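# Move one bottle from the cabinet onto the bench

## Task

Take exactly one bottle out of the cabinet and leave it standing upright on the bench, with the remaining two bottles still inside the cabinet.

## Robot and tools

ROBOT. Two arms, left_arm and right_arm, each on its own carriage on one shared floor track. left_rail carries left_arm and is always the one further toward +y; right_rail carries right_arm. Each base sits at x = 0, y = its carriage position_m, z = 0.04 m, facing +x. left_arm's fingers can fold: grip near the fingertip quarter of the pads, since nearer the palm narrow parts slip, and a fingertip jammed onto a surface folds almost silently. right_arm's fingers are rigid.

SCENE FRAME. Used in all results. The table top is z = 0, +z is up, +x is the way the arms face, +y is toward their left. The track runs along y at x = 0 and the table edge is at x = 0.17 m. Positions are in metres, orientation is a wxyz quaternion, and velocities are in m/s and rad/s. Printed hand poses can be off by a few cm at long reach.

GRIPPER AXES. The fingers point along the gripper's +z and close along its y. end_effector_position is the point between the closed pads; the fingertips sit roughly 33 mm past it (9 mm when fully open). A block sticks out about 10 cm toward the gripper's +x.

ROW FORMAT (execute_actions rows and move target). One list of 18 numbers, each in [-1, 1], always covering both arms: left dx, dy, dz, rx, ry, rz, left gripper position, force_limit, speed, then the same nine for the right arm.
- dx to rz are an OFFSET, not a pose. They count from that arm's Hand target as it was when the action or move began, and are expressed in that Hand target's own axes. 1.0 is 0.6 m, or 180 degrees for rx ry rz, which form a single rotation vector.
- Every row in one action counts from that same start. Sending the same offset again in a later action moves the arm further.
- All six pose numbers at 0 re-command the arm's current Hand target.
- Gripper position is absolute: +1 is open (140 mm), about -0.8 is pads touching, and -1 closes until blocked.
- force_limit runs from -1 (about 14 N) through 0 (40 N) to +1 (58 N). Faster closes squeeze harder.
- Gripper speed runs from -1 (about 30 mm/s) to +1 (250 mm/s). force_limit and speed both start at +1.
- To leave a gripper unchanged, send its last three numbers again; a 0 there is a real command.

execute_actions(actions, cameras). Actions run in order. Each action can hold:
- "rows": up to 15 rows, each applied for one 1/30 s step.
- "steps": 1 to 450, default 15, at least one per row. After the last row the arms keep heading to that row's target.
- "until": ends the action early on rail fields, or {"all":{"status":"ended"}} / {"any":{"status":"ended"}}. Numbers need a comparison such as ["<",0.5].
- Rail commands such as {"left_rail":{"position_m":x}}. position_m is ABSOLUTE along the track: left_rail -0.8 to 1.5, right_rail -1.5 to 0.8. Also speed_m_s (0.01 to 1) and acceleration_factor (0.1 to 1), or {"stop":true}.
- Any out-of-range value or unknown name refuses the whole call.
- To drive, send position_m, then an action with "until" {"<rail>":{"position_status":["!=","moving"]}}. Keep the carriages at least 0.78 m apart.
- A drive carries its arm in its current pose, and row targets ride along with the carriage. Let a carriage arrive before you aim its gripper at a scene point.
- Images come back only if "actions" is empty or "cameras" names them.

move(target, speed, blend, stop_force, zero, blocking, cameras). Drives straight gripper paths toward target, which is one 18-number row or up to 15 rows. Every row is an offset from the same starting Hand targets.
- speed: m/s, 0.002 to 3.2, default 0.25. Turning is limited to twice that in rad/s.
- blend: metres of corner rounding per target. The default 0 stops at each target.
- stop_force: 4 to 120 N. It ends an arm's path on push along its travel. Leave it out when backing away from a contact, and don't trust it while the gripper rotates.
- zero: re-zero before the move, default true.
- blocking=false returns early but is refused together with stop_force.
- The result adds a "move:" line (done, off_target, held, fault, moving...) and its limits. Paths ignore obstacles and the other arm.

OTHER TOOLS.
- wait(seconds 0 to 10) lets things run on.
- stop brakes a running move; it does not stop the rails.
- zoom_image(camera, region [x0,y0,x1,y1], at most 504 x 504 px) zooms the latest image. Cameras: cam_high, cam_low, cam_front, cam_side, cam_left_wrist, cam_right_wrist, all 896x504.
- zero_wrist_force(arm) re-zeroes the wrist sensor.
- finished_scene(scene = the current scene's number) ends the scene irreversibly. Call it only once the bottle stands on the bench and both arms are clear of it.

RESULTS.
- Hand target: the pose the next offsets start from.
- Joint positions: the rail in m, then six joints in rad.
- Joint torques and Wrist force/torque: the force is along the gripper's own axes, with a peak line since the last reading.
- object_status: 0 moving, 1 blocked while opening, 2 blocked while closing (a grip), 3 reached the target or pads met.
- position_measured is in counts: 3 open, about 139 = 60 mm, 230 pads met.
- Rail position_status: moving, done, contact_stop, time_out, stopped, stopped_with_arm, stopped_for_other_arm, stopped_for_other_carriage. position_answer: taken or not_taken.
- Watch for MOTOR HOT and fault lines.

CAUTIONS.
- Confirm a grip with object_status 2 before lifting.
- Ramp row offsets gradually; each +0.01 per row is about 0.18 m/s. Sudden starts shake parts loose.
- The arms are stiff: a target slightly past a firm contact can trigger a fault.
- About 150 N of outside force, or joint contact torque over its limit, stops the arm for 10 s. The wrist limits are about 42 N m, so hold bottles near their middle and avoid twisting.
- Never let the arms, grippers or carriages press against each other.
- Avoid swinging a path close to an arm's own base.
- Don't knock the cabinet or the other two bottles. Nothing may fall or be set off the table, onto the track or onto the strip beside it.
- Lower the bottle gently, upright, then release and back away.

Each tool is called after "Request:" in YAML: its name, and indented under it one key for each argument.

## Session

Request:
execute_actions:
  actions: []

Scene clock: 0.00 s.
left_arm: end_effector_position=(+0.3563, +1.0684, +0.5790) position_measured=3 object_status=3 end_effector_quat_wxyz=(+0.000, +0.000, +1.000, +0.000) | right_arm: end_effector_position=(+0.3563, -1.0184, +0.5790) position_measured=3 object_status=3 end_effector_quat_wxyz=(+0.000, +0.000, +1.000, +0.000)
Joint positions: left_arm=[0.99 -0.281 -2.157 1.821 -1.235 -1.571 -0.28] | right_arm=[-1.097 -0.281 -2.157 1.821 -1.235 -1.571 -0.28]
Joint velocities: within noise
Joint torques (N m): no reading
Wrist force (N): no reading
Wrist torque (N m): no reading
Wrist force, peak (N): no reading
Hand target: left_arm +0.3563, +1.0684, +0.5790; +0.000, +0.000, +1.000, +0.000 | right_arm +0.3563, -1.0184, +0.5790; +0.000, +0.000, +1.000, +0.000
Tool commands: left_gripper/position=+1.0 left_gripper/force_limit=+1.0 left_gripper/speed=+1.0 right_gripper/position=+1.0 right_gripper/force_limit=+1.0 right_gripper/speed=+1.0
left_rail: position_m=0.990 position_status=done
right_rail: position_m=-1.097 position_status=done

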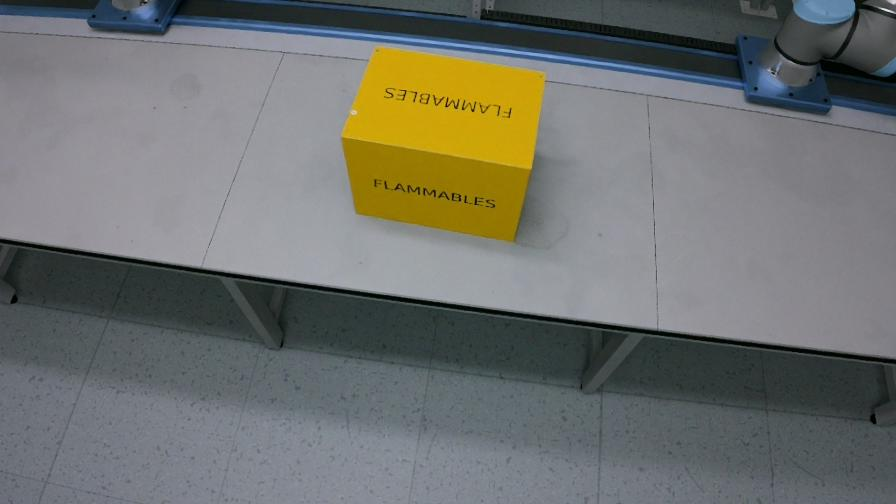

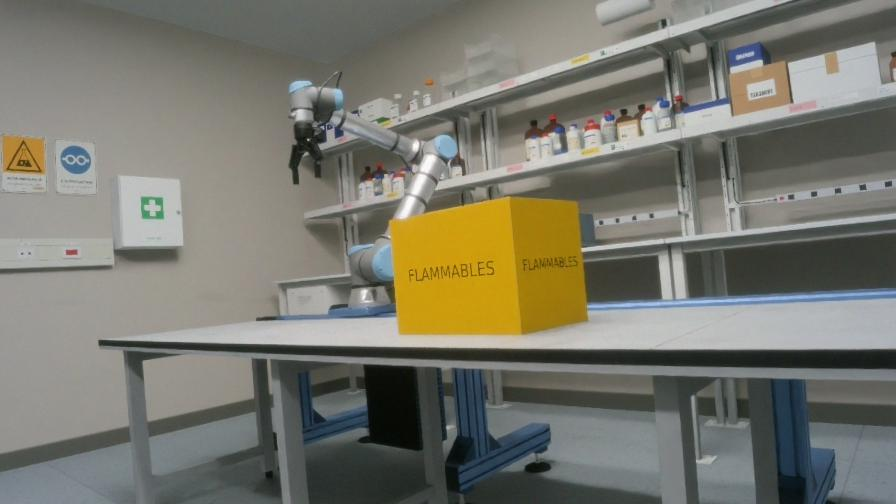

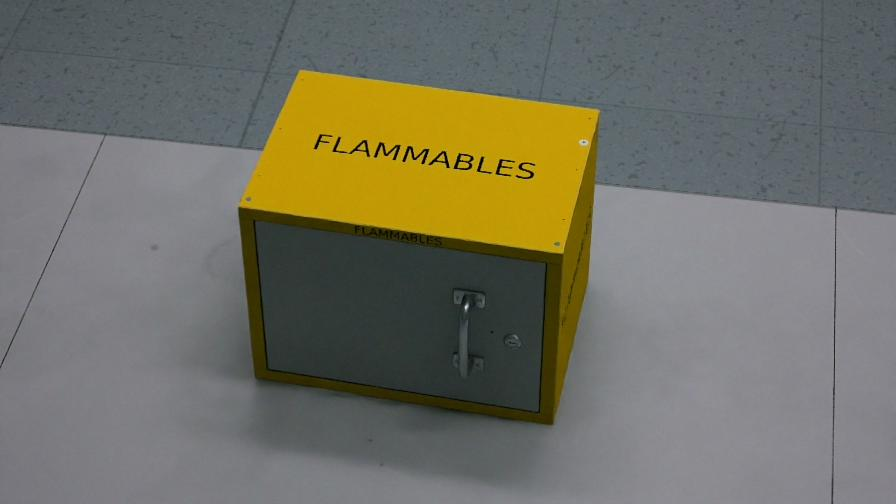

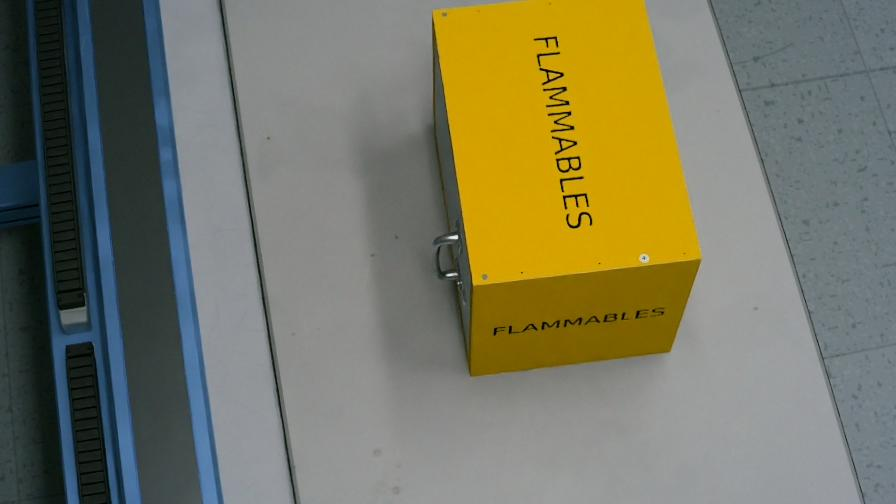

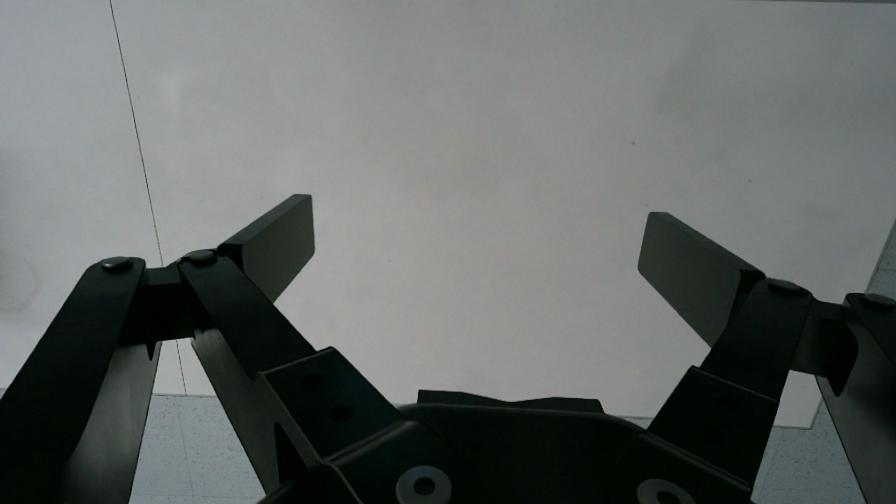

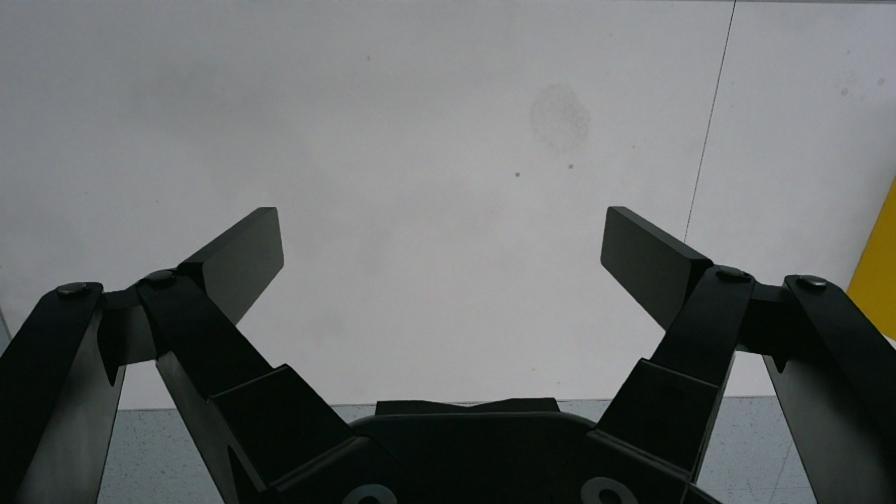

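Request:
execute_actions:
  actions:
    - {"right_rail":{"position_m":-0.8,"speed_m_s":0.4},"steps":150,"until":{"right_rail":{"position_status":["!=","moving"]}}}

Request:
move:
  target: [0,0,0,0,0,0,1,1,1,-0.073,0.62,0.098,0,0,0.99,-0.1,0,0]
  speed: 0.4

Scene clock: 13.47 s.
left_arm: end_effector_position=(+0.3563, +1.0684, +0.5790) position_measured=3 object_status=3 end_effector_quat_wxyz=(+0.000, +0.000, +1.000, +0.000) | right_arm: end_effector_position=(+0.3563, -0.7214, +0.5790) position_measured=3 object_status=3 end_effector_quat_wxyz=(+0.000, +0.000, +1.000, +0.000)
Joint positions: left_arm=[0.99 -0.281 -2.157 1.821 -1.235 -1.571 -0.28] | right_arm=[-0.8 -0.281 -2.157 1.821 -1.235 -1.571 -0.28]
Joint torques (N m): left_arm=[0.47 0.28 -52.58 -4.58 0.22 0.09] | right_arm=[0.67 2.93 -46.6 -4.86 -0.21 0.14]
Wrist force (N): left_arm=[-0.2 -0.2 -0.2] | right_arm=[0.0 -0.2 0.3]
Wrist torque (N m): left_arm=[-0.04 0.05 0.01] | right_arm=[-0.05 0.01 0.00]
Wrist force, peak (N): left_arm=[-0.1 0.1 0.6] | right_arm=[0.2 -2.7 0.3]
Hand target: left_arm +0.3563, +1.0684, +0.5790; +0.000, +0.000, +1.000, +0.000 | right_arm +0.3563, -0.7214, +0.5790; +0.000, +0.000, +1.000, +0.000
Tool commands: left_gripper/position=+1.0 left_gripper/force_limit=+1.0 left_gripper/speed=+1.0 right_gripper/position=+1.0 right_gripper/force_limit=+1.0 right_gripper/speed=+1.0
left_rail: position_m=0.990 position_status=done
right_rail: position_m=-0.800 speed_m_s=0.40 position_status=done

Scene clock: 18.07 s.
left_arm: end_effector_position=(+0.3563, +1.0684, +0.5790) position_measured=3 object_status=3 end_effector_quat_wxyz=(+0.000, +0.000, +1.000, +0.000) | right_arm: end_effector_position=(+0.4002, -0.3494, +0.5202) position_measured=141 object_status=3 end_effector_quat_wxyz=(+0.000, +1.000, +0.016, +0.000)
Joint positions: left_arm=[0.99 -0.281 -2.157 1.821 -1.235 -1.571 -0.28] | right_arm=[-0.8 0.551 -1.757 1.69 -1.505 -1.571 3.662]
Joint torques (N m): left_arm=[0 3.39 -52.61 -4.49 0.05 -0.2] | right_arm=[11.4 -20.22 -62.34 -6.72 -2.77 3.23]
Wrist force (N): left_arm=[-0.2 -0.3 -0.3] | right_arm=[-0.3 0.2 0.6]
Wrist torque (N m): left_arm=[-0.07 0.04 0.00] | right_arm=[0.02 0.02 -0.12]
Wrist force, peak (N): left_arm=[-0.1 -0.3 0.5] | right_arm=[-0.4 0.2 1.3]
Hand target: left_arm +0.3563, +1.0684, +0.5790; +0.000, +0.000, +1.000, +0.000 | right_arm +0.4001, -0.3494, +0.5202; +0.000, +1.000, +0.016, +0.000
Off the commanded pose: left_arm 0.000 m, 0 deg | right_arm 0.000 m, 0 deg.
left_rail: position_m=0.990 position_status=done
right_rail: position_m=-0.800 speed_m_s=0.40 position_status=done
move: done

Request:
move:
  target: [0,0,0,0,0,0,1,1,1,-0.209,-0.392,0.517,0.0596,0.4525,-0.064,-0.1,0,0]
  speed: 0.3
  cameras: ["cam_side","cam_right_wrist"]

Scene clock: 29.67 s.
left_arm: end_effector_position=(+0.3563, +1.0684, +0.5790) position_measured=3 object_status=3 end_effector_quat_wxyz=(+0.000, +0.000, +1.000, +0.000) | right_arm: end_effector_position=(+0.2674, -0.1183, +0.2100) position_measured=141 object_status=3 end_effector_quat_wxyz=(-0.096, +0.748, +0.104, +0.649)
Joint positions: left_arm=[0.99 -0.281 -2.157 1.821 -1.235 -1.571 -0.28] | right_arm=[-0.8 1.367 -0.888 2.207 -4.169 -2.635 3.407]
Joint torques (N m): left_arm=[-0.17 0.52 -52.29 -4.5 0.53 0.12] | right_arm=[-11.2 -57.83 -27.39 -5.62 1.38 -2.49]
Wrist force (N): left_arm=[-0.1 -0.2 0.1] | right_arm=[0.7 -0.5 1.1]
Wrist torque (N m): left_arm=[-0.03 0.02 0.00] | right_arm=[-0.27 0.46 0.18]
Wrist force, peak (N): left_arm=[-0.4 0.4 0.6] | right_arm=[-1.8 -1.4 1.5]
Hand target: left_arm +0.3563, +1.0684, +0.5790; +0.000, +0.000, +1.000, +0.000 | right_arm +0.2674, -0.1183, +0.2100; -0.096, +0.748, +0.104, +0.649
Off the commanded pose: left_arm 0.000 m, 0 deg | right_arm 0.000 m, 0 deg.
left_rail: position_m=0.990 position_status=done
right_rail: position_m=-0.800 speed_m_s=0.40 position_status=done
move: done
Images, in order (width x height): cam_side 896x504, cam_right_wrist 896x504.

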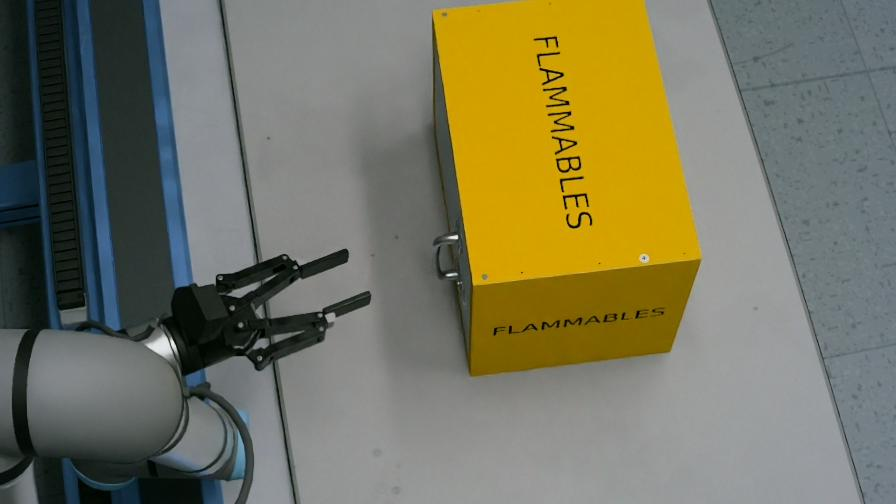

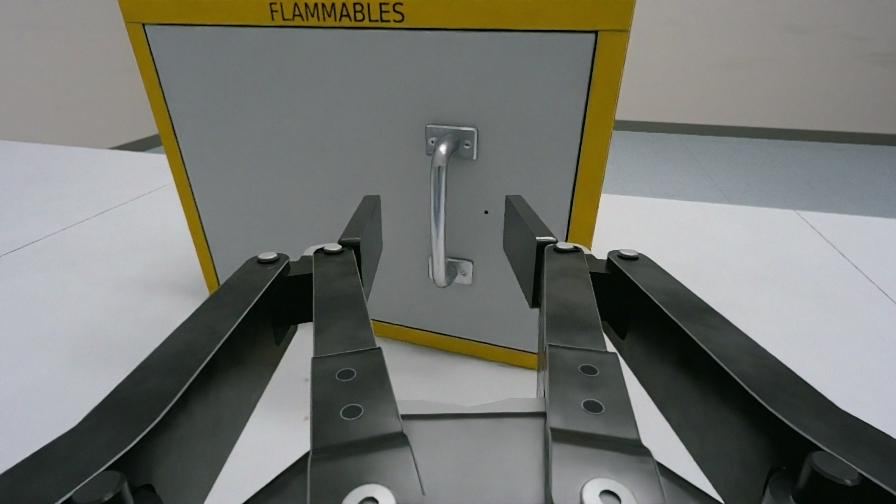

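Request:
move:
  target: [0,0,0,0,0,0,1,1,1,0,-0.003,0.197,0,0,0,-0.1,0,0]
  speed: 0.12
  stop_force: 15
  cameras: ["cam_right_wrist"]

Request:
execute_actions:
  actions:
    - {"rows":[[0,0,0,0,0,0,1,1,1,0,0,0,0,0,0,-1,-0.3,-1]],"steps":100}
  cameras: ["cam_side","cam_right_wrist"]

Scene clock: 36.77 s.
left_arm: end_effector_position=(+0.3563, +1.0684, +0.5790) position_measured=3 object_status=3 end_effector_quat_wxyz=(+0.000, +0.000, +1.000, +0.000) | right_arm: end_effector_position=(+0.3793, -0.0837, +0.1935) position_measured=141 object_status=3 end_effector_quat_wxyz=(-0.096, +0.748, +0.104, +0.649)
Joint positions: left_arm=[0.99 -0.281 -2.157 1.821 -1.235 -1.571 -0.28] | right_arm=[-0.8 1.199 -0.831 2.119 -4.203 -2.473 3.329]
Joint torques (N m): left_arm=[-0.76 2.95 -52.64 -4.71 0.54 0.12] | right_arm=[-10.85 -61.33 -28.43 -0.8 1.68 -3.07]
Wrist force (N): left_arm=[0.1 -0.2 0.3] | right_arm=[1.0 -0.6 1.6]
Wrist torque (N m): left_arm=[-0.04 -0.02 0.00] | right_arm=[-0.23 0.37 0.20]
Wrist force, peak (N): left_arm=[-0.1 -0.3 0.6] | right_arm=[0.8 -0.6 3.1]
Hand target: left_arm +0.3563, +1.0684, +0.5790; +0.000, +0.000, +1.000, +0.000 | right_arm +0.3793, -0.0837, +0.1935; -0.096, +0.748, +0.104, +0.649
Off the commanded pose: left_arm 0.000 m, 0 deg | right_arm 0.000 m, 0 deg.
left_rail: position_m=0.990 position_status=done
right_rail: position_m=-0.800 speed_m_s=0.40 position_status=done
move: done
Images, in order (width x height): cam_right_wrist 896x504.

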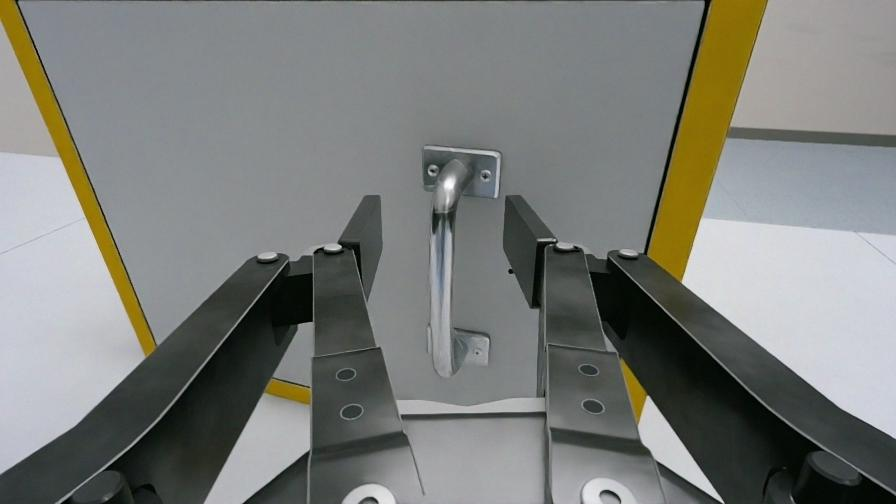

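Scene clock: 40.30 s.
left_arm: end_effector_position=(+0.3563, +1.0684, +0.5790) position_measured=3 object_status=3 end_effector_quat_wxyz=(+0.000, +0.000, +1.000, +0.000) | right_arm: end_effector_position=(+0.3793, -0.0837, +0.1935) position_measured=211 object_status=2 end_effector_quat_wxyz=(-0.096, +0.748, +0.104, +0.649)
Joint positions: left_arm=[0.99 -0.281 -2.157 1.821 -1.235 -1.571 -0.28] | right_arm=[-0.8 1.199 -0.831 2.119 -4.203 -2.473 3.329]
Joint torques (N m): left_arm=[0.02 1.83 -52.05 -4.52 0.05 -0.02] | right_arm=[5.94 -68.4 -28.8 -0.87 1.62 -3.03]
Wrist force (N): left_arm=[-0.1 0.3 0.0] | right_arm=[0.1 1.7 -1.4]
Wrist torque (N m): left_arm=[0.07 0.02 0.01] | right_arm=[-0.41 0.30 0.59]
Wrist force, peak (N): left_arm=[-0.1 -0.3 0.7] | right_arm=[-0.7 4.2 -1.5]
Hand target: left_arm +0.3563, +1.0684, +0.5790; +0.000, +0.000, +1.000, +0.000 | right_arm +0.3793, -0.0837, +0.1935; -0.096, +0.748, +0.104, +0.649
Off the commanded pose: left_arm 0.000 m, 0 deg | right_arm 0.000 m, 0 deg.
left_rail: position_m=0.990 position_status=done
right_rail: position_m=-0.800 speed_m_s=0.40 position_status=done
Images, in order (width x height): cam_side 896x504, cam_right_wrist 896x504.

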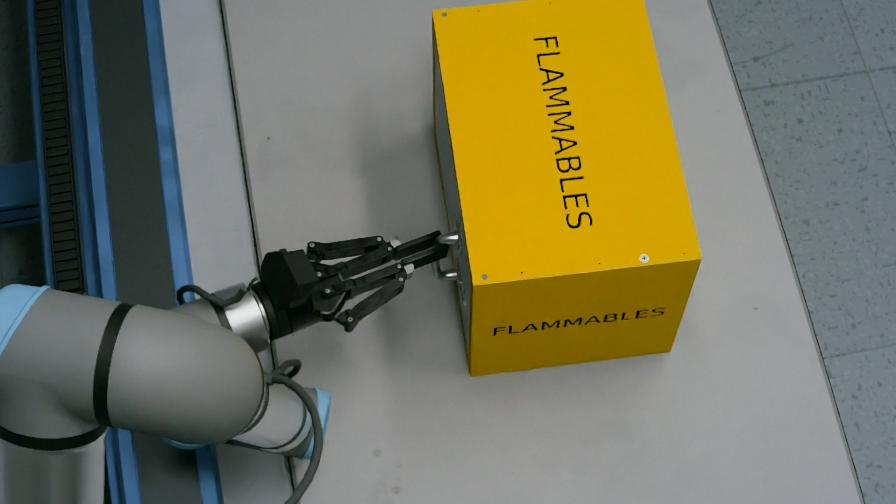

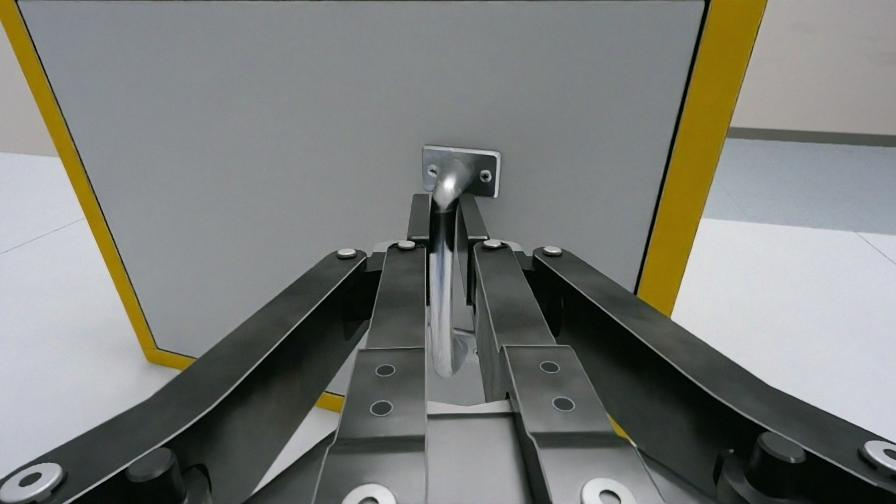

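Request:
move:
  target: [0,0,0,0,0,0,1,1,1,-0.016,-0.083,-0.110,-0.05,-0.033,0,-1,-0.3,-1]
  speed: 0.07
  stop_force: 60

Request:
move:
  target:
    - [0,0,0,0,0,0,1,1,1,-0.022,-0.095,-0.098,-0.049,-0.033,0,-1,-0.3,-1]
    - [0,0,0,0,0,0,1,1,1,-0.0375,-0.213,-0.170,-0.1,-0.055,0,-1,-0.3,-1]
  speed: 0.08
  blend: 0.01
  stop_force: 60
  cameras: ["cam_front","cam_side","cam_right_wrist"]

Scene clock: 51.80 s.
left_arm: end_effector_position=(+0.3563, +1.0684, +0.5790) position_measured=3 object_status=3 end_effector_quat_wxyz=(+0.000, +0.000, +1.000, +0.000) | right_arm: end_effector_position=(+0.3013, -0.0545, +0.1936) position_measured=211 object_status=2 end_effector_quat_wxyz=(-0.031, +0.785, +0.057, +0.615)
Joint positions: left_arm=[0.99 -0.281 -2.157 1.821 -1.235 -1.571 -0.28] | right_arm=[-0.8 1.359 -0.904 2.056 -3.649 -2.73 3.723]
Joint torques (N m): left_arm=[-0.09 3.17 -52.47 -4.39 0.51 0.3] | right_arm=[15.4 -80.38 -20.61 -0.16 -7.68 2.97]
Wrist force (N): left_arm=[0.4 0.0 0.0] | right_arm=[9.8 -14.3 10.8]
Wrist torque (N m): left_arm=[-0.01 -0.09 0.00] | right_arm=[0.12 0.75 0.58]
Wrist force, peak (N): left_arm=[-0.3 -0.3 0.6] | right_arm=[10.7 -14.3 10.8]
Hand target: left_arm +0.3563, +1.0684, +0.5790; +0.000, +0.000, +1.000, +0.000 | right_arm +0.3013, -0.0545, +0.1936; -0.031, +0.785, +0.057, +0.615
Off the commanded pose: left_arm 0.000 m, 0 deg | right_arm 0.000 m, 0 deg.
left_rail: position_m=0.990 position_status=done
right_rail: position_m=-0.800 speed_m_s=0.40 position_status=done
move: done

Scene clock: 55.13 s.
left_arm: end_effector_position=(+0.3563, +1.0684, +0.5790) position_measured=3 object_status=3 end_effector_quat_wxyz=(+0.000, +0.000, +1.000, +0.000) | right_arm: end_effector_position=(+0.1813, +0.0588, +0.1936) position_measured=211 object_status=2 end_effector_quat_wxyz=(+0.097, +0.831, -0.037, +0.547)
Joint positions: left_arm=[0.99 -0.281 -2.157 1.821 -1.235 -1.571 -0.28] | right_arm=[-0.8 1.518 -0.95 1.609 -1.849 -2.717 4.997]
Joint torques (N m): left_arm=[-0.38 3.11 -52.4 -4.45 0.32 0.19] | right_arm=[21.07 -65.87 -43.17 1.34 5.69 1.83]
Wrist force (N): left_arm=[0.0 0.2 0.4] | right_arm=[13.7 -4.3 6.2]
Wrist torque (N m): left_arm=[0.04 0.00 0.01] | right_arm=[0.43 1.02 2.03]
Wrist force, peak (N): left_arm=[-0.2 -0.5 0.6] | right_arm=[10.5 -14.3 12.0]
Hand target: left_arm +0.3563, +1.0684, +0.5790; +0.000, +0.000, +1.000, +0.000 | right_arm +0.1813, +0.0588, +0.1936; +0.097, +0.831, -0.037, +0.547
Off the commanded pose: left_arm 0.000 m, 0 deg | right_arm 0.000 m, 0 deg.
left_rail: position_m=0.990 position_status=done
right_rail: position_m=-0.800 speed_m_s=0.40 position_status=done
move: done
Images, in order (width x height): cam_front 896x504, cam_side 896x504, cam_right_wrist 896x504.

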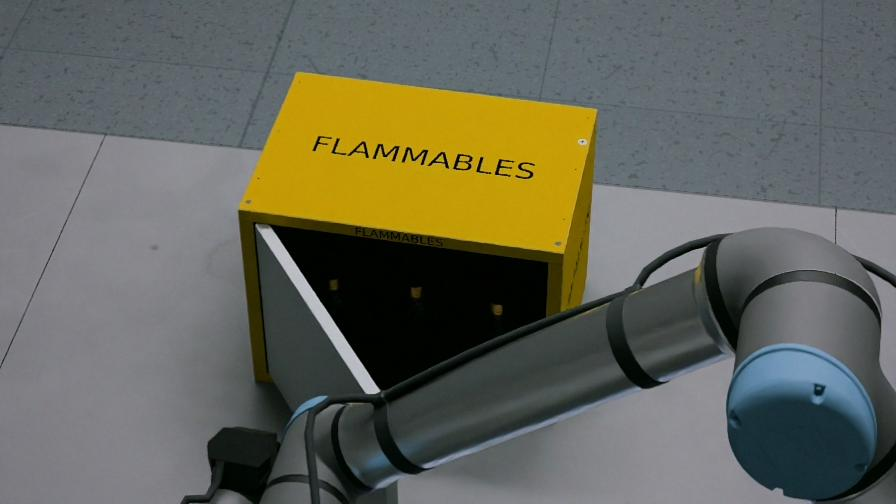

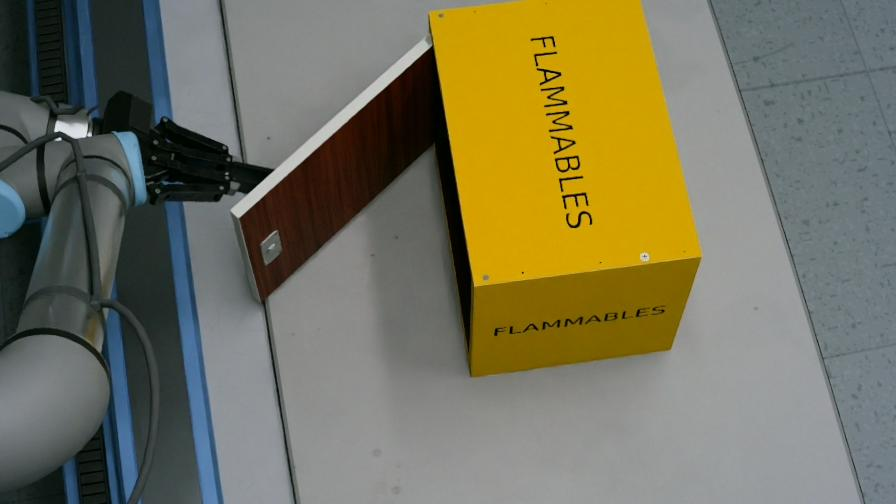

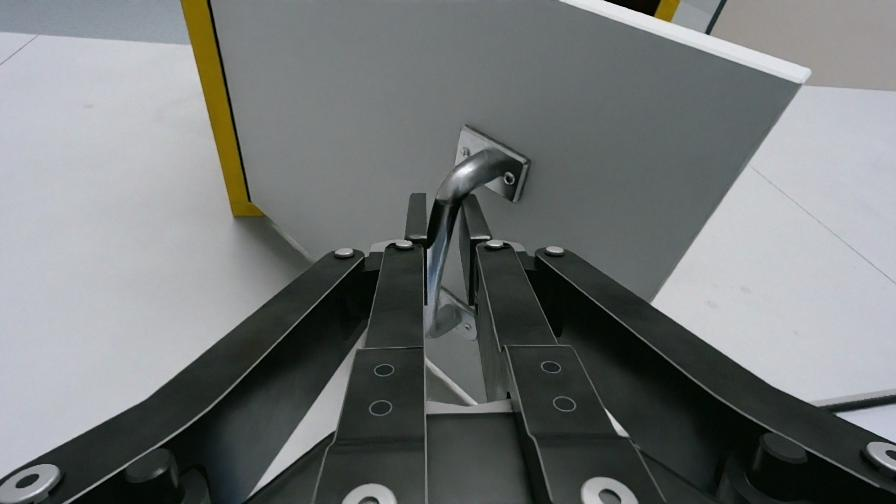

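Request:
execute_actions:
  actions:
    - {"rows":[[0,0,0,0,0,0,1,1,1,0,0,0,0,0,0,-0.2,-0.3,-1]],"steps":50}

Request:
move:
  target: [0,0,0,0,0,0,1,1,1,0.01,0,-0.08,0,0,0,-0.2,-0.3,-1]
  speed: 0.1
  cameras: ["cam_side","cam_right_wrist"]

Scene clock: 62.90 s.
left_arm: end_effector_position=(+0.3563, +1.0684, +0.5790) position_measured=3 object_status=3 end_effector_quat_wxyz=(+0.000, +0.000, +1.000, +0.000) | right_arm: end_effector_position=(+0.1813, +0.0588, +0.1936) position_measured=154 object_status=3 end_effector_quat_wxyz=(+0.097, +0.831, -0.037, +0.547)
Joint positions: left_arm=[0.99 -0.281 -2.157 1.821 -1.235 -1.571 -0.28] | right_arm=[-0.8 1.518 -0.95 1.609 -1.849 -2.717 4.997]
Joint torques (N m): left_arm=[-1.09 2.61 -52.62 -4.57 0.68 0.25] | right_arm=[-5.19 -101.41 -39.97 -6.83 -6.06 2.04]
Wrist force (N): left_arm=[0.0 -0.2 0.3] | right_arm=[-0.1 1.0 2.2]
Wrist torque (N m): left_arm=[-0.04 -0.01 0.00] | right_arm=[0.08 0.57 0.01]
Wrist force, peak (N): left_arm=[0.4 -0.5 0.2] | right_arm=[10.9 -10.6 8.6]
Hand target: left_arm +0.3563, +1.0684, +0.5790; +0.000, +0.000, +1.000, +0.000 | right_arm +0.1813, +0.0588, +0.1936; +0.097, +0.831, -0.037, +0.547
Off the commanded pose: left_arm 0.000 m, 0 deg | right_arm 0.000 m, 0 deg.
left_rail: position_m=0.990 position_status=done
right_rail: position_m=-0.800 speed_m_s=0.40 position_status=done

Scene clock: 63.93 s.
left_arm: end_effector_position=(+0.3563, +1.0684, +0.5790) position_measured=3 object_status=3 end_effector_quat_wxyz=(+0.000, +0.000, +1.000, +0.000) | right_arm: end_effector_position=(+0.1405, +0.0687, +0.2175) position_measured=154 object_status=3 end_effector_quat_wxyz=(+0.097, +0.831, -0.037, +0.547)
Joint positions: left_arm=[0.99 -0.281 -2.157 1.821 -1.235 -1.571 -0.28] | right_arm=[-0.8 1.563 -0.954 1.545 -1.693 -2.698 5.093]
Joint torques (N m): left_arm=[-0.26 4.4 -52.26 -4.57 0.56 0.2] | right_arm=[12.62 -78.29 -53.42 -0.88 -0.21 4.03]
Wrist force (N): left_arm=[-0.2 -0.2 0.0] | right_arm=[-0.1 1.3 1.7]
Wrist torque (N m): left_arm=[-0.04 0.03 0.01] | right_arm=[0.11 0.58 -0.02]
Wrist force, peak (N): left_arm=[-0.2 -0.3 0.4] | right_arm=[-0.6 1.0 3.4]
Hand target: left_arm +0.3563, +1.0684, +0.5790; +0.000, +0.000, +1.000, +0.000 | right_arm +0.1404, +0.0687, +0.2175; +0.097, +0.831, -0.037, +0.547
Off the commanded pose: left_arm 0.000 m, 0 deg | right_arm 0.000 m, 0 deg.
left_rail: position_m=0.990 position_status=done
right_rail: position_m=-0.800 speed_m_s=0.40 position_status=done
move: done
Images, in order (width x height): cam_side 896x504, cam_right_wrist 896x504.

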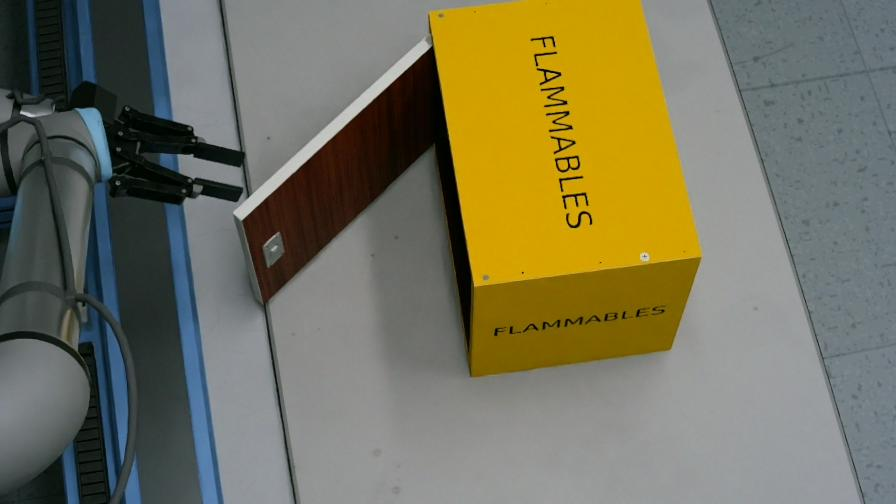

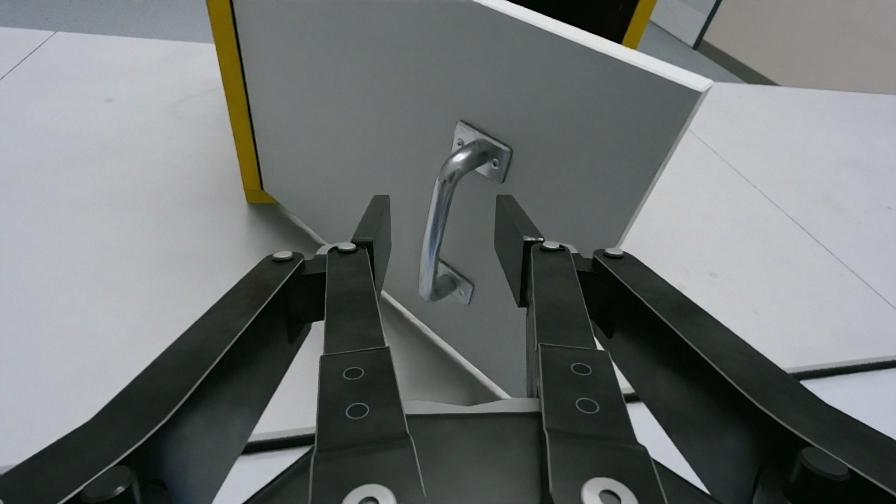

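Request:
move:
  target:
    - [0,0,0,0,0,0,1,1,1,0.382,0.05,-0.16,0,0,0,-1,-0.6,-1]
    - [0,0,0,0,0,0,1,1,1,0.527,0.323,0.122,0.0655,-0.369,-0.0243,-1,-0.6,-1]
  speed: 0.25
  blend: 0.03

Request:
move:
  target:
    - [0,0,0,0,0,0,1,1,1,0,0.03,0.42,0,0,0,-1,-0.6,-1]
    - [0,0,0,0,0,0,1,1,1,-0.05,-0.16,0.42,0,0,0,-1,-0.6,-1]
    - [0,0,0,0,0,0,1,1,1,-0.13,-0.37,0.42,0,0,0,-1,-0.6,-1]
    - [0,0,0,0,0,0,1,1,1,-0.15,-0.54,0.42,0,0,0,-1,-0.6,-1]
    - [0,0,0,0,0,0,1,1,1,-0.13,-0.72,0.42,0,0,0,-1,-0.6,-1]
  speed: [0.2,0.12,0.1,0.1,0.1]
  blend: 0.02
  stop_force: 40
  cameras: ["cam_front","cam_side"]

Scene clock: 79.60 s.
left_arm: end_effector_position=(+0.3563, +1.0684, +0.5790) position_measured=3 object_status=3 end_effector_quat_wxyz=(+0.000, +0.000, +1.000, +0.000) | right_arm: end_effector_position=(+0.3000, -0.1216, +0.5024) position_measured=230 object_status=3 end_effector_quat_wxyz=(-0.001, +1.000, -0.001, +0.001)
Joint positions: left_arm=[0.99 -0.281 -2.157 1.821 -1.235 -1.571 -0.28] | right_arm=[-0.8 0.918 -1.523 1.506 -1.555 -1.571 4.061]
Joint torques (N m): left_arm=[-0.97 5.62 -53.17 -4.59 0.8 0.21] | right_arm=[-8.07 -40.27 -61.57 -2.07 2.67 -2.45]
Wrist force (N): left_arm=[0.0 0.1 -0.1] | right_arm=[-1.6 0.5 1.2]
Wrist torque (N m): left_arm=[0.03 0.01 0.00] | right_arm=[0.12 0.33 -0.02]
Wrist force, peak (N): left_arm=[0.1 -0.1 0.6] | right_arm=[-2.8 0.8 3.0]
Hand target: left_arm +0.3563, +1.0684, +0.5790; +0.000, +0.000, +1.000, +0.000 | right_arm +0.3000, -0.1216, +0.5024; -0.001, +1.000, -0.001, +0.001
Off the commanded pose: left_arm 0.000 m, 0 deg | right_arm 0.000 m, 0 deg.
left_rail: position_m=0.990 position_status=done
right_rail: position_m=-0.800 speed_m_s=0.40 position_status=done
move: done

Scene clock: 86.37 s.
left_arm: end_effector_position=(+0.3563, +1.0684, +0.5790) position_measured=3 object_status=3 end_effector_quat_wxyz=(+0.000, +0.000, +1.000, +0.000) | right_arm: end_effector_position=(+0.2230, +0.3108, +0.2509) position_measured=230 object_status=3 end_effector_quat_wxyz=(-0.001, +1.000, -0.001, +0.001)
Joint positions: left_arm=[0.99 -0.281 -2.157 1.821 -1.235 -1.571 -0.28] | right_arm=[-0.8 1.219 -0.79 0.904 -1.686 -1.572 4.362]
Joint torques (N m): left_arm=[0.58 5.37 -52.55 -4.33 0.88 0.01] | right_arm=[10.85 -97.3 -65.09 -4.55 -1.38 3.69]
Wrist force (N): left_arm=[0.0 0.1 0.1] | right_arm=[-3.4 7.8 1.8]
Wrist torque (N m): left_arm=[0.01 -0.01 0.01] | right_arm=[0.26 0.26 -0.10]
Wrist force, peak (N): left_arm=[0.3 -0.1 0.7] | right_arm=[-4.3 13.4 1.1]
Hand target: left_arm +0.3563, +1.0684, +0.5790; +0.000, +0.000, +1.000, +0.000 | right_arm +0.2230, +0.3108, +0.2509; -0.001, +1.000, -0.001, +0.001
Off the commanded pose: left_arm 0.000 m, 0 deg | right_arm 0.000 m, 0 deg.
left_rail: position_m=0.990 position_status=done
right_rail: position_m=-0.800 speed_m_s=0.40 position_status=done
move: done
Images, in order (width x height): cam_front 896x504, cam_side 896x504.

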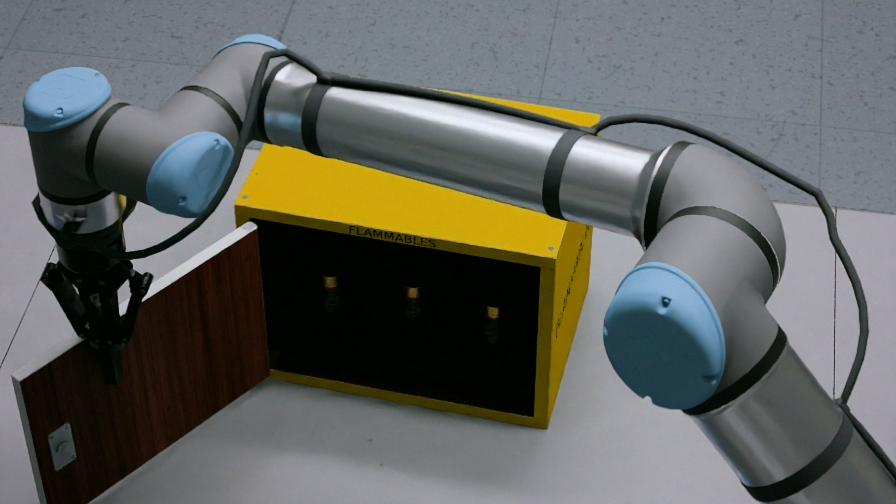

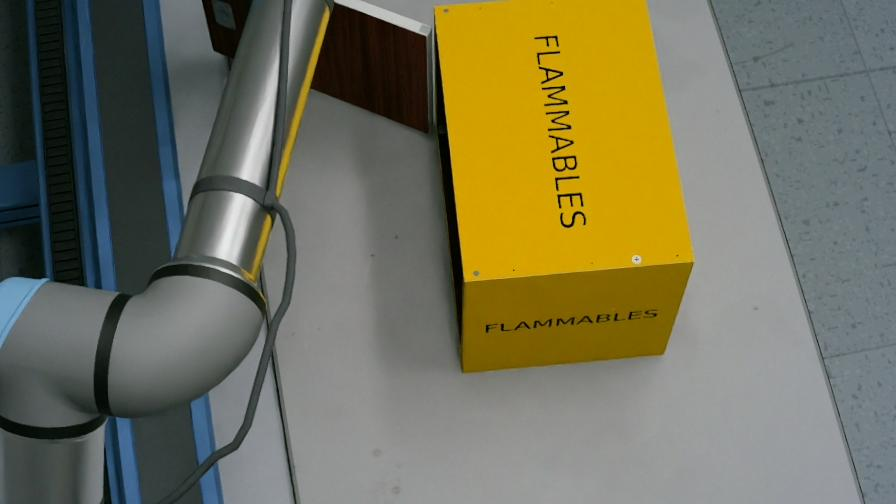

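Request:
move:
  target:
    - [0,0,0,0,0,0,1,1,1,0.03,0.6,-0.333,0,0.15,0,0,-0.6,-0.5]
    - [0,0,0,0,0,0,1,1,1,0.178,0.685,0.168,0,0.333,0,0,-0.6,-0.5]
  blend: 0.04
  speed: 0.28
  cameras: ["cam_front","cam_side","cam_right_wrist"]

Request:
zoom_image:
  camera: "cam_right_wrist"
  region: [270, 0, 590, 300]

Scene clock: 96.63 s.
left_arm: end_effector_position=(+0.3563, +1.0684, +0.5790) position_measured=3 object_status=3 end_effector_quat_wxyz=(+0.000, +0.000, +1.000, +0.000) | right_arm: end_effector_position=(+0.3294, -0.1002, +0.1497) position_measured=129 object_status=3 end_effector_quat_wxyz=(+0.000, +0.866, -0.001, +0.500)
Joint positions: left_arm=[0.99 -0.281 -2.157 1.821 -1.235 -1.571 -0.28] | right_arm=[-0.8 1.271 -1.081 2.132 -3.095 -2.546 4.16]
Joint torques (N m): left_arm=[-2.21 4.86 -51.68 -4.54 0.84 0.22] | right_arm=[-10.02 -54.9 -15.06 -8.27 -5.54 -2.65]
Wrist force (N): left_arm=[0.0 -0.2 0.0] | right_arm=[1.1 1.3 2.8]
Wrist torque (N m): left_arm=[-0.04 0.00 0.00] | right_arm=[0.20 0.24 0.14]
Wrist force, peak (N): left_arm=[0.0 -0.5 0.6] | right_arm=[-3.3 8.4 1.7]
Hand target: left_arm +0.3563, +1.0684, +0.5790; +0.000, +0.000, +1.000, +0.000 | right_arm +0.3294, -0.1002, +0.1497; +0.000, +0.866, -0.001, +0.500
Off the commanded pose: left_arm 0.000 m, 0 deg | right_arm 0.000 m, 0 deg.
left_rail: position_m=0.990 position_status=done
right_rail: position_m=-0.800 speed_m_s=0.40 position_status=done
move: done
Images, in order (width x height): cam_front 896x504, cam_side 896x504, cam_right_wrist 896x504.

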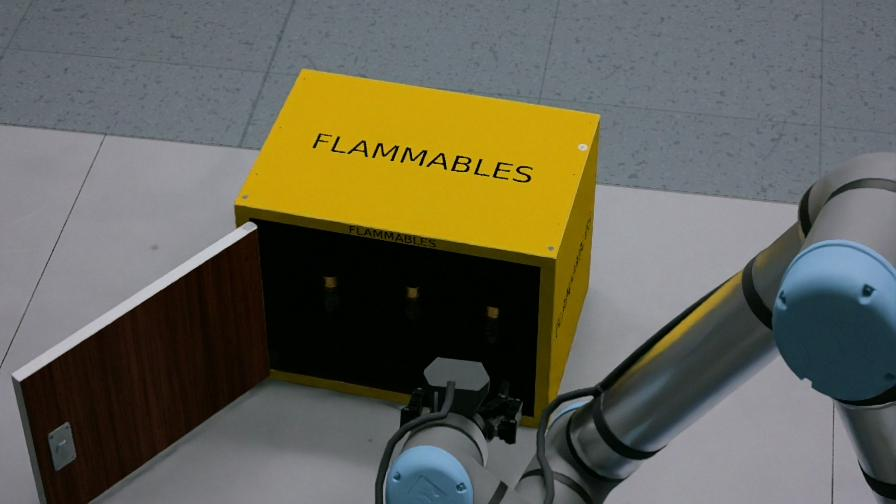

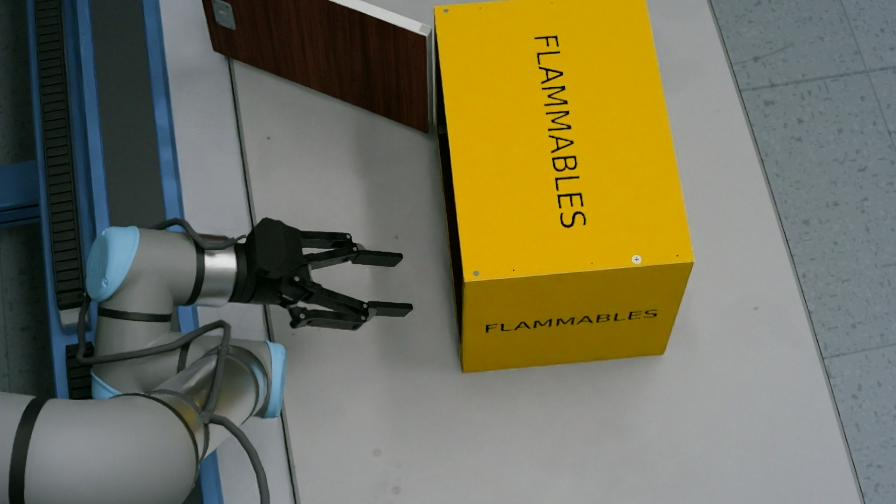

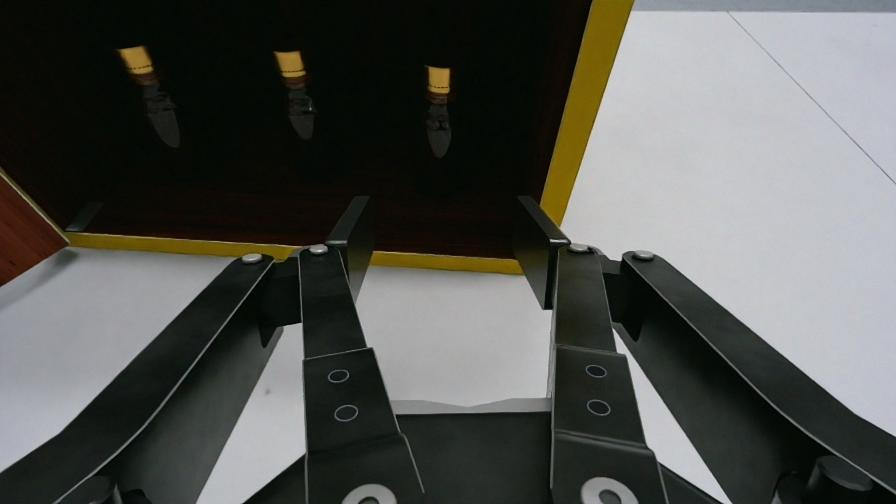

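Scaled by 1.575 from the camera's 896x504 image, which has a finer 1280x720 frame.

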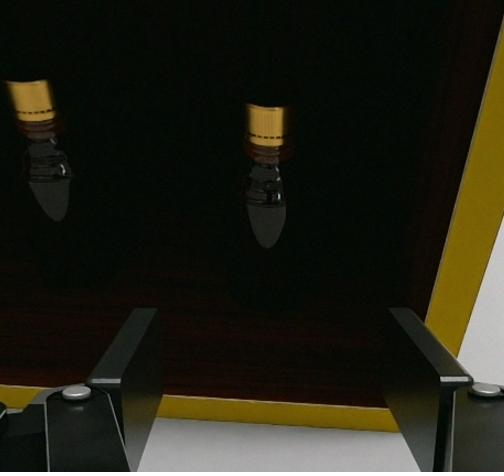

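Request:
move:
  target:
    - [0,0,0,0,0,0,1,1,1,0.016,-0.008,0.1275,0,0,0,0,-0.6,-0.5]
    - [0,0,0,0,0,0,1,1,1,0.029,-0.008,0.293,0,0,0,0,-0.6,-0.5]
  speed: 0.09
  blend: 0.01
  stop_force: 10
  cameras: ["cam_right_wrist"]

Request:
zoom_image:
  camera: "cam_right_wrist"
  region: [270, 60, 630, 360]

Scene clock: 113.67 s.
left_arm: end_effector_position=(+0.3563, +1.0684, +0.5790) position_measured=3 object_status=3 end_effector_quat_wxyz=(+0.000, +0.000, +1.000, +0.000) | right_arm: end_effector_position=(+0.4904, -0.0955, +0.0769) position_measured=129 object_status=3 end_effector_quat_wxyz=(+0.000, +0.866, -0.001, +0.500)
Joint positions: left_arm=[0.99 -0.281 -2.157 1.821 -1.235 -1.571 -0.28] | right_arm=[-0.8 1.06 -0.881 2.04 -3.432 -2.428 3.872]
Joint torques (N m): left_arm=[-1.54 6.7 -52.01 -4.86 0.61 0.34] | right_arm=[-11.14 -64.37 -35.07 -8.05 0.46 -2.75]
Wrist force (N): left_arm=[0.2 -0.1 0.2] | right_arm=[0.7 1.0 2.7]
Wrist torque (N m): left_arm=[-0.02 -0.03 0.01] | right_arm=[0.15 0.33 0.16]
Wrist force, peak (N): left_arm=[0.1 -0.4 0.7] | right_arm=[1.1 1.4 4.2]
Hand target: left_arm +0.3563, +1.0684, +0.5790; +0.000, +0.000, +1.000, +0.000 | right_arm +0.4904, -0.0955, +0.0769; +0.000, +0.866, -0.001, +0.500
Off the commanded pose: left_arm 0.000 m, 0 deg | right_arm 0.000 m, 0 deg.
left_rail: position_m=0.990 position_status=done
right_rail: position_m=-0.800 speed_m_s=0.40 position_status=done
move: done
Images, in order (width x height): cam_right_wrist 896x504.

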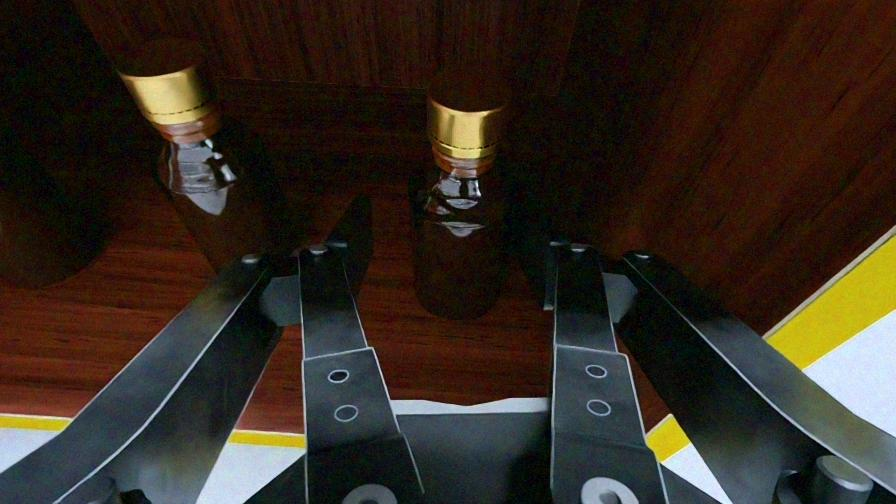

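Scaled by 1.400 from the camera's 896x504 image, which has a finer 1280x720 frame.

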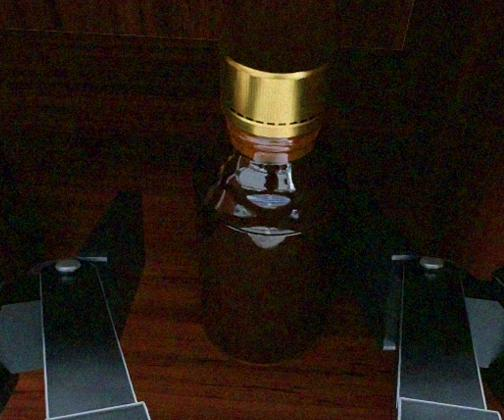

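Request:
move:
  target: [0,0,0,0,0,0,1,1,1,-0.003,0.01,0.012,0,0,0,0,-0.6,-0.5]
  speed: 0.05

Request:
execute_actions:
  actions:
    - {"rows":[[0,0,0,0,0,0,1,1,1,0,0,0,0,0,0,-1,-0.4,-1]],"steps":75}
  cameras: ["cam_right_wrist"]

Scene clock: 119.83 s.
left_arm: end_effector_position=(+0.3563, +1.0684, +0.5790) position_measured=3 object_status=3 end_effector_quat_wxyz=(+0.000, +0.000, +1.000, +0.000) | right_arm: end_effector_position=(+0.4957, -0.1014, +0.0718) position_measured=129 object_status=3 end_effector_quat_wxyz=(+0.000, +0.866, -0.001, +0.500)
Joint positions: left_arm=[0.99 -0.281 -2.157 1.821 -1.235 -1.571 -0.28] | right_arm=[-0.8 1.049 -0.874 2.046 -3.455 -2.421 3.86]
Joint torques (N m): left_arm=[-0.22 6.28 -51.97 -4.43 0.74 0.2] | right_arm=[-11.36 -64.34 -9.52 -7.95 0.64 -3.07]
Wrist force (N): left_arm=[-0.2 -0.2 0.1] | right_arm=[0.9 1.2 3.0]
Wrist torque (N m): left_arm=[-0.04 0.04 0.00] | right_arm=[0.19 0.30 0.16]
Wrist force, peak (N): left_arm=[0.5 -0.2 0.4] | right_arm=[0.8 1.9 3.4]
Hand target: left_arm +0.3563, +1.0684, +0.5790; +0.000, +0.000, +1.000, +0.000 | right_arm +0.4957, -0.1015, +0.0717; +0.000, +0.866, -0.001, +0.500
Off the commanded pose: left_arm 0.000 m, 0 deg | right_arm 0.000 m, 0 deg.
left_rail: position_m=0.990 position_status=done
right_rail: position_m=-0.800 speed_m_s=0.40 position_status=done
move: done

Scene clock: 122.53 s.
left_arm: end_effector_position=(+0.3563, +1.0684, +0.5790) position_measured=3 object_status=3 end_effector_quat_wxyz=(+0.000, +0.000, +1.000, +0.000) | right_arm: end_effector_position=(+0.4957, -0.1015, +0.0717) position_measured=161 object_status=2 end_effector_quat_wxyz=(+0.000, +0.866, -0.001, +0.500)
Joint positions: left_arm=[0.99 -0.281 -2.157 1.821 -1.235 -1.571 -0.28] | right_arm=[-0.8 1.049 -0.874 2.046 -3.455 -2.421 3.859]
Joint torques (N m): left_arm=[0.77 5.49 -52.99 -4.62 1.16 0.52] | right_arm=[-3.09 -65.04 -15.33 -2.51 0.32 -0.56]
Wrist force (N): left_arm=[0.3 0.1 0.1] | right_arm=[5.5 4.1 -2.5]
Wrist torque (N m): left_arm=[0.02 -0.06 0.00] | right_arm=[-0.07 0.24 -0.05]
Wrist force, peak (N): left_arm=[-0.4 0.0 0.4] | right_arm=[5.5 4.8 -2.2]
Hand target: left_arm +0.3563, +1.0684, +0.5790; +0.000, +0.000, +1.000, +0.000 | right_arm +0.4957, -0.1015, +0.0717; +0.000, +0.866, -0.001, +0.500
Off the commanded pose: left_arm 0.000 m, 0 deg | right_arm 0.000 m, 0 deg.
left_rail: position_m=0.990 position_status=done
right_rail: position_m=-0.800 speed_m_s=0.40 position_status=done
Images, in order (width x height): cam_right_wrist 896x504.

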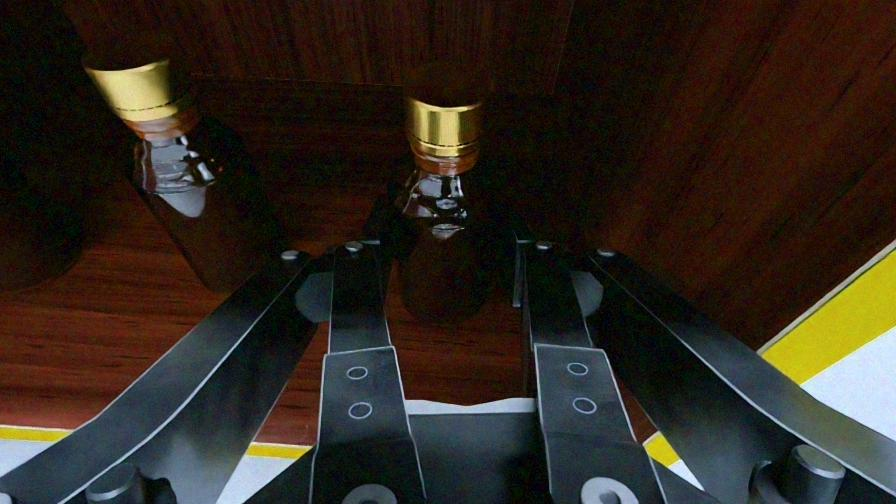

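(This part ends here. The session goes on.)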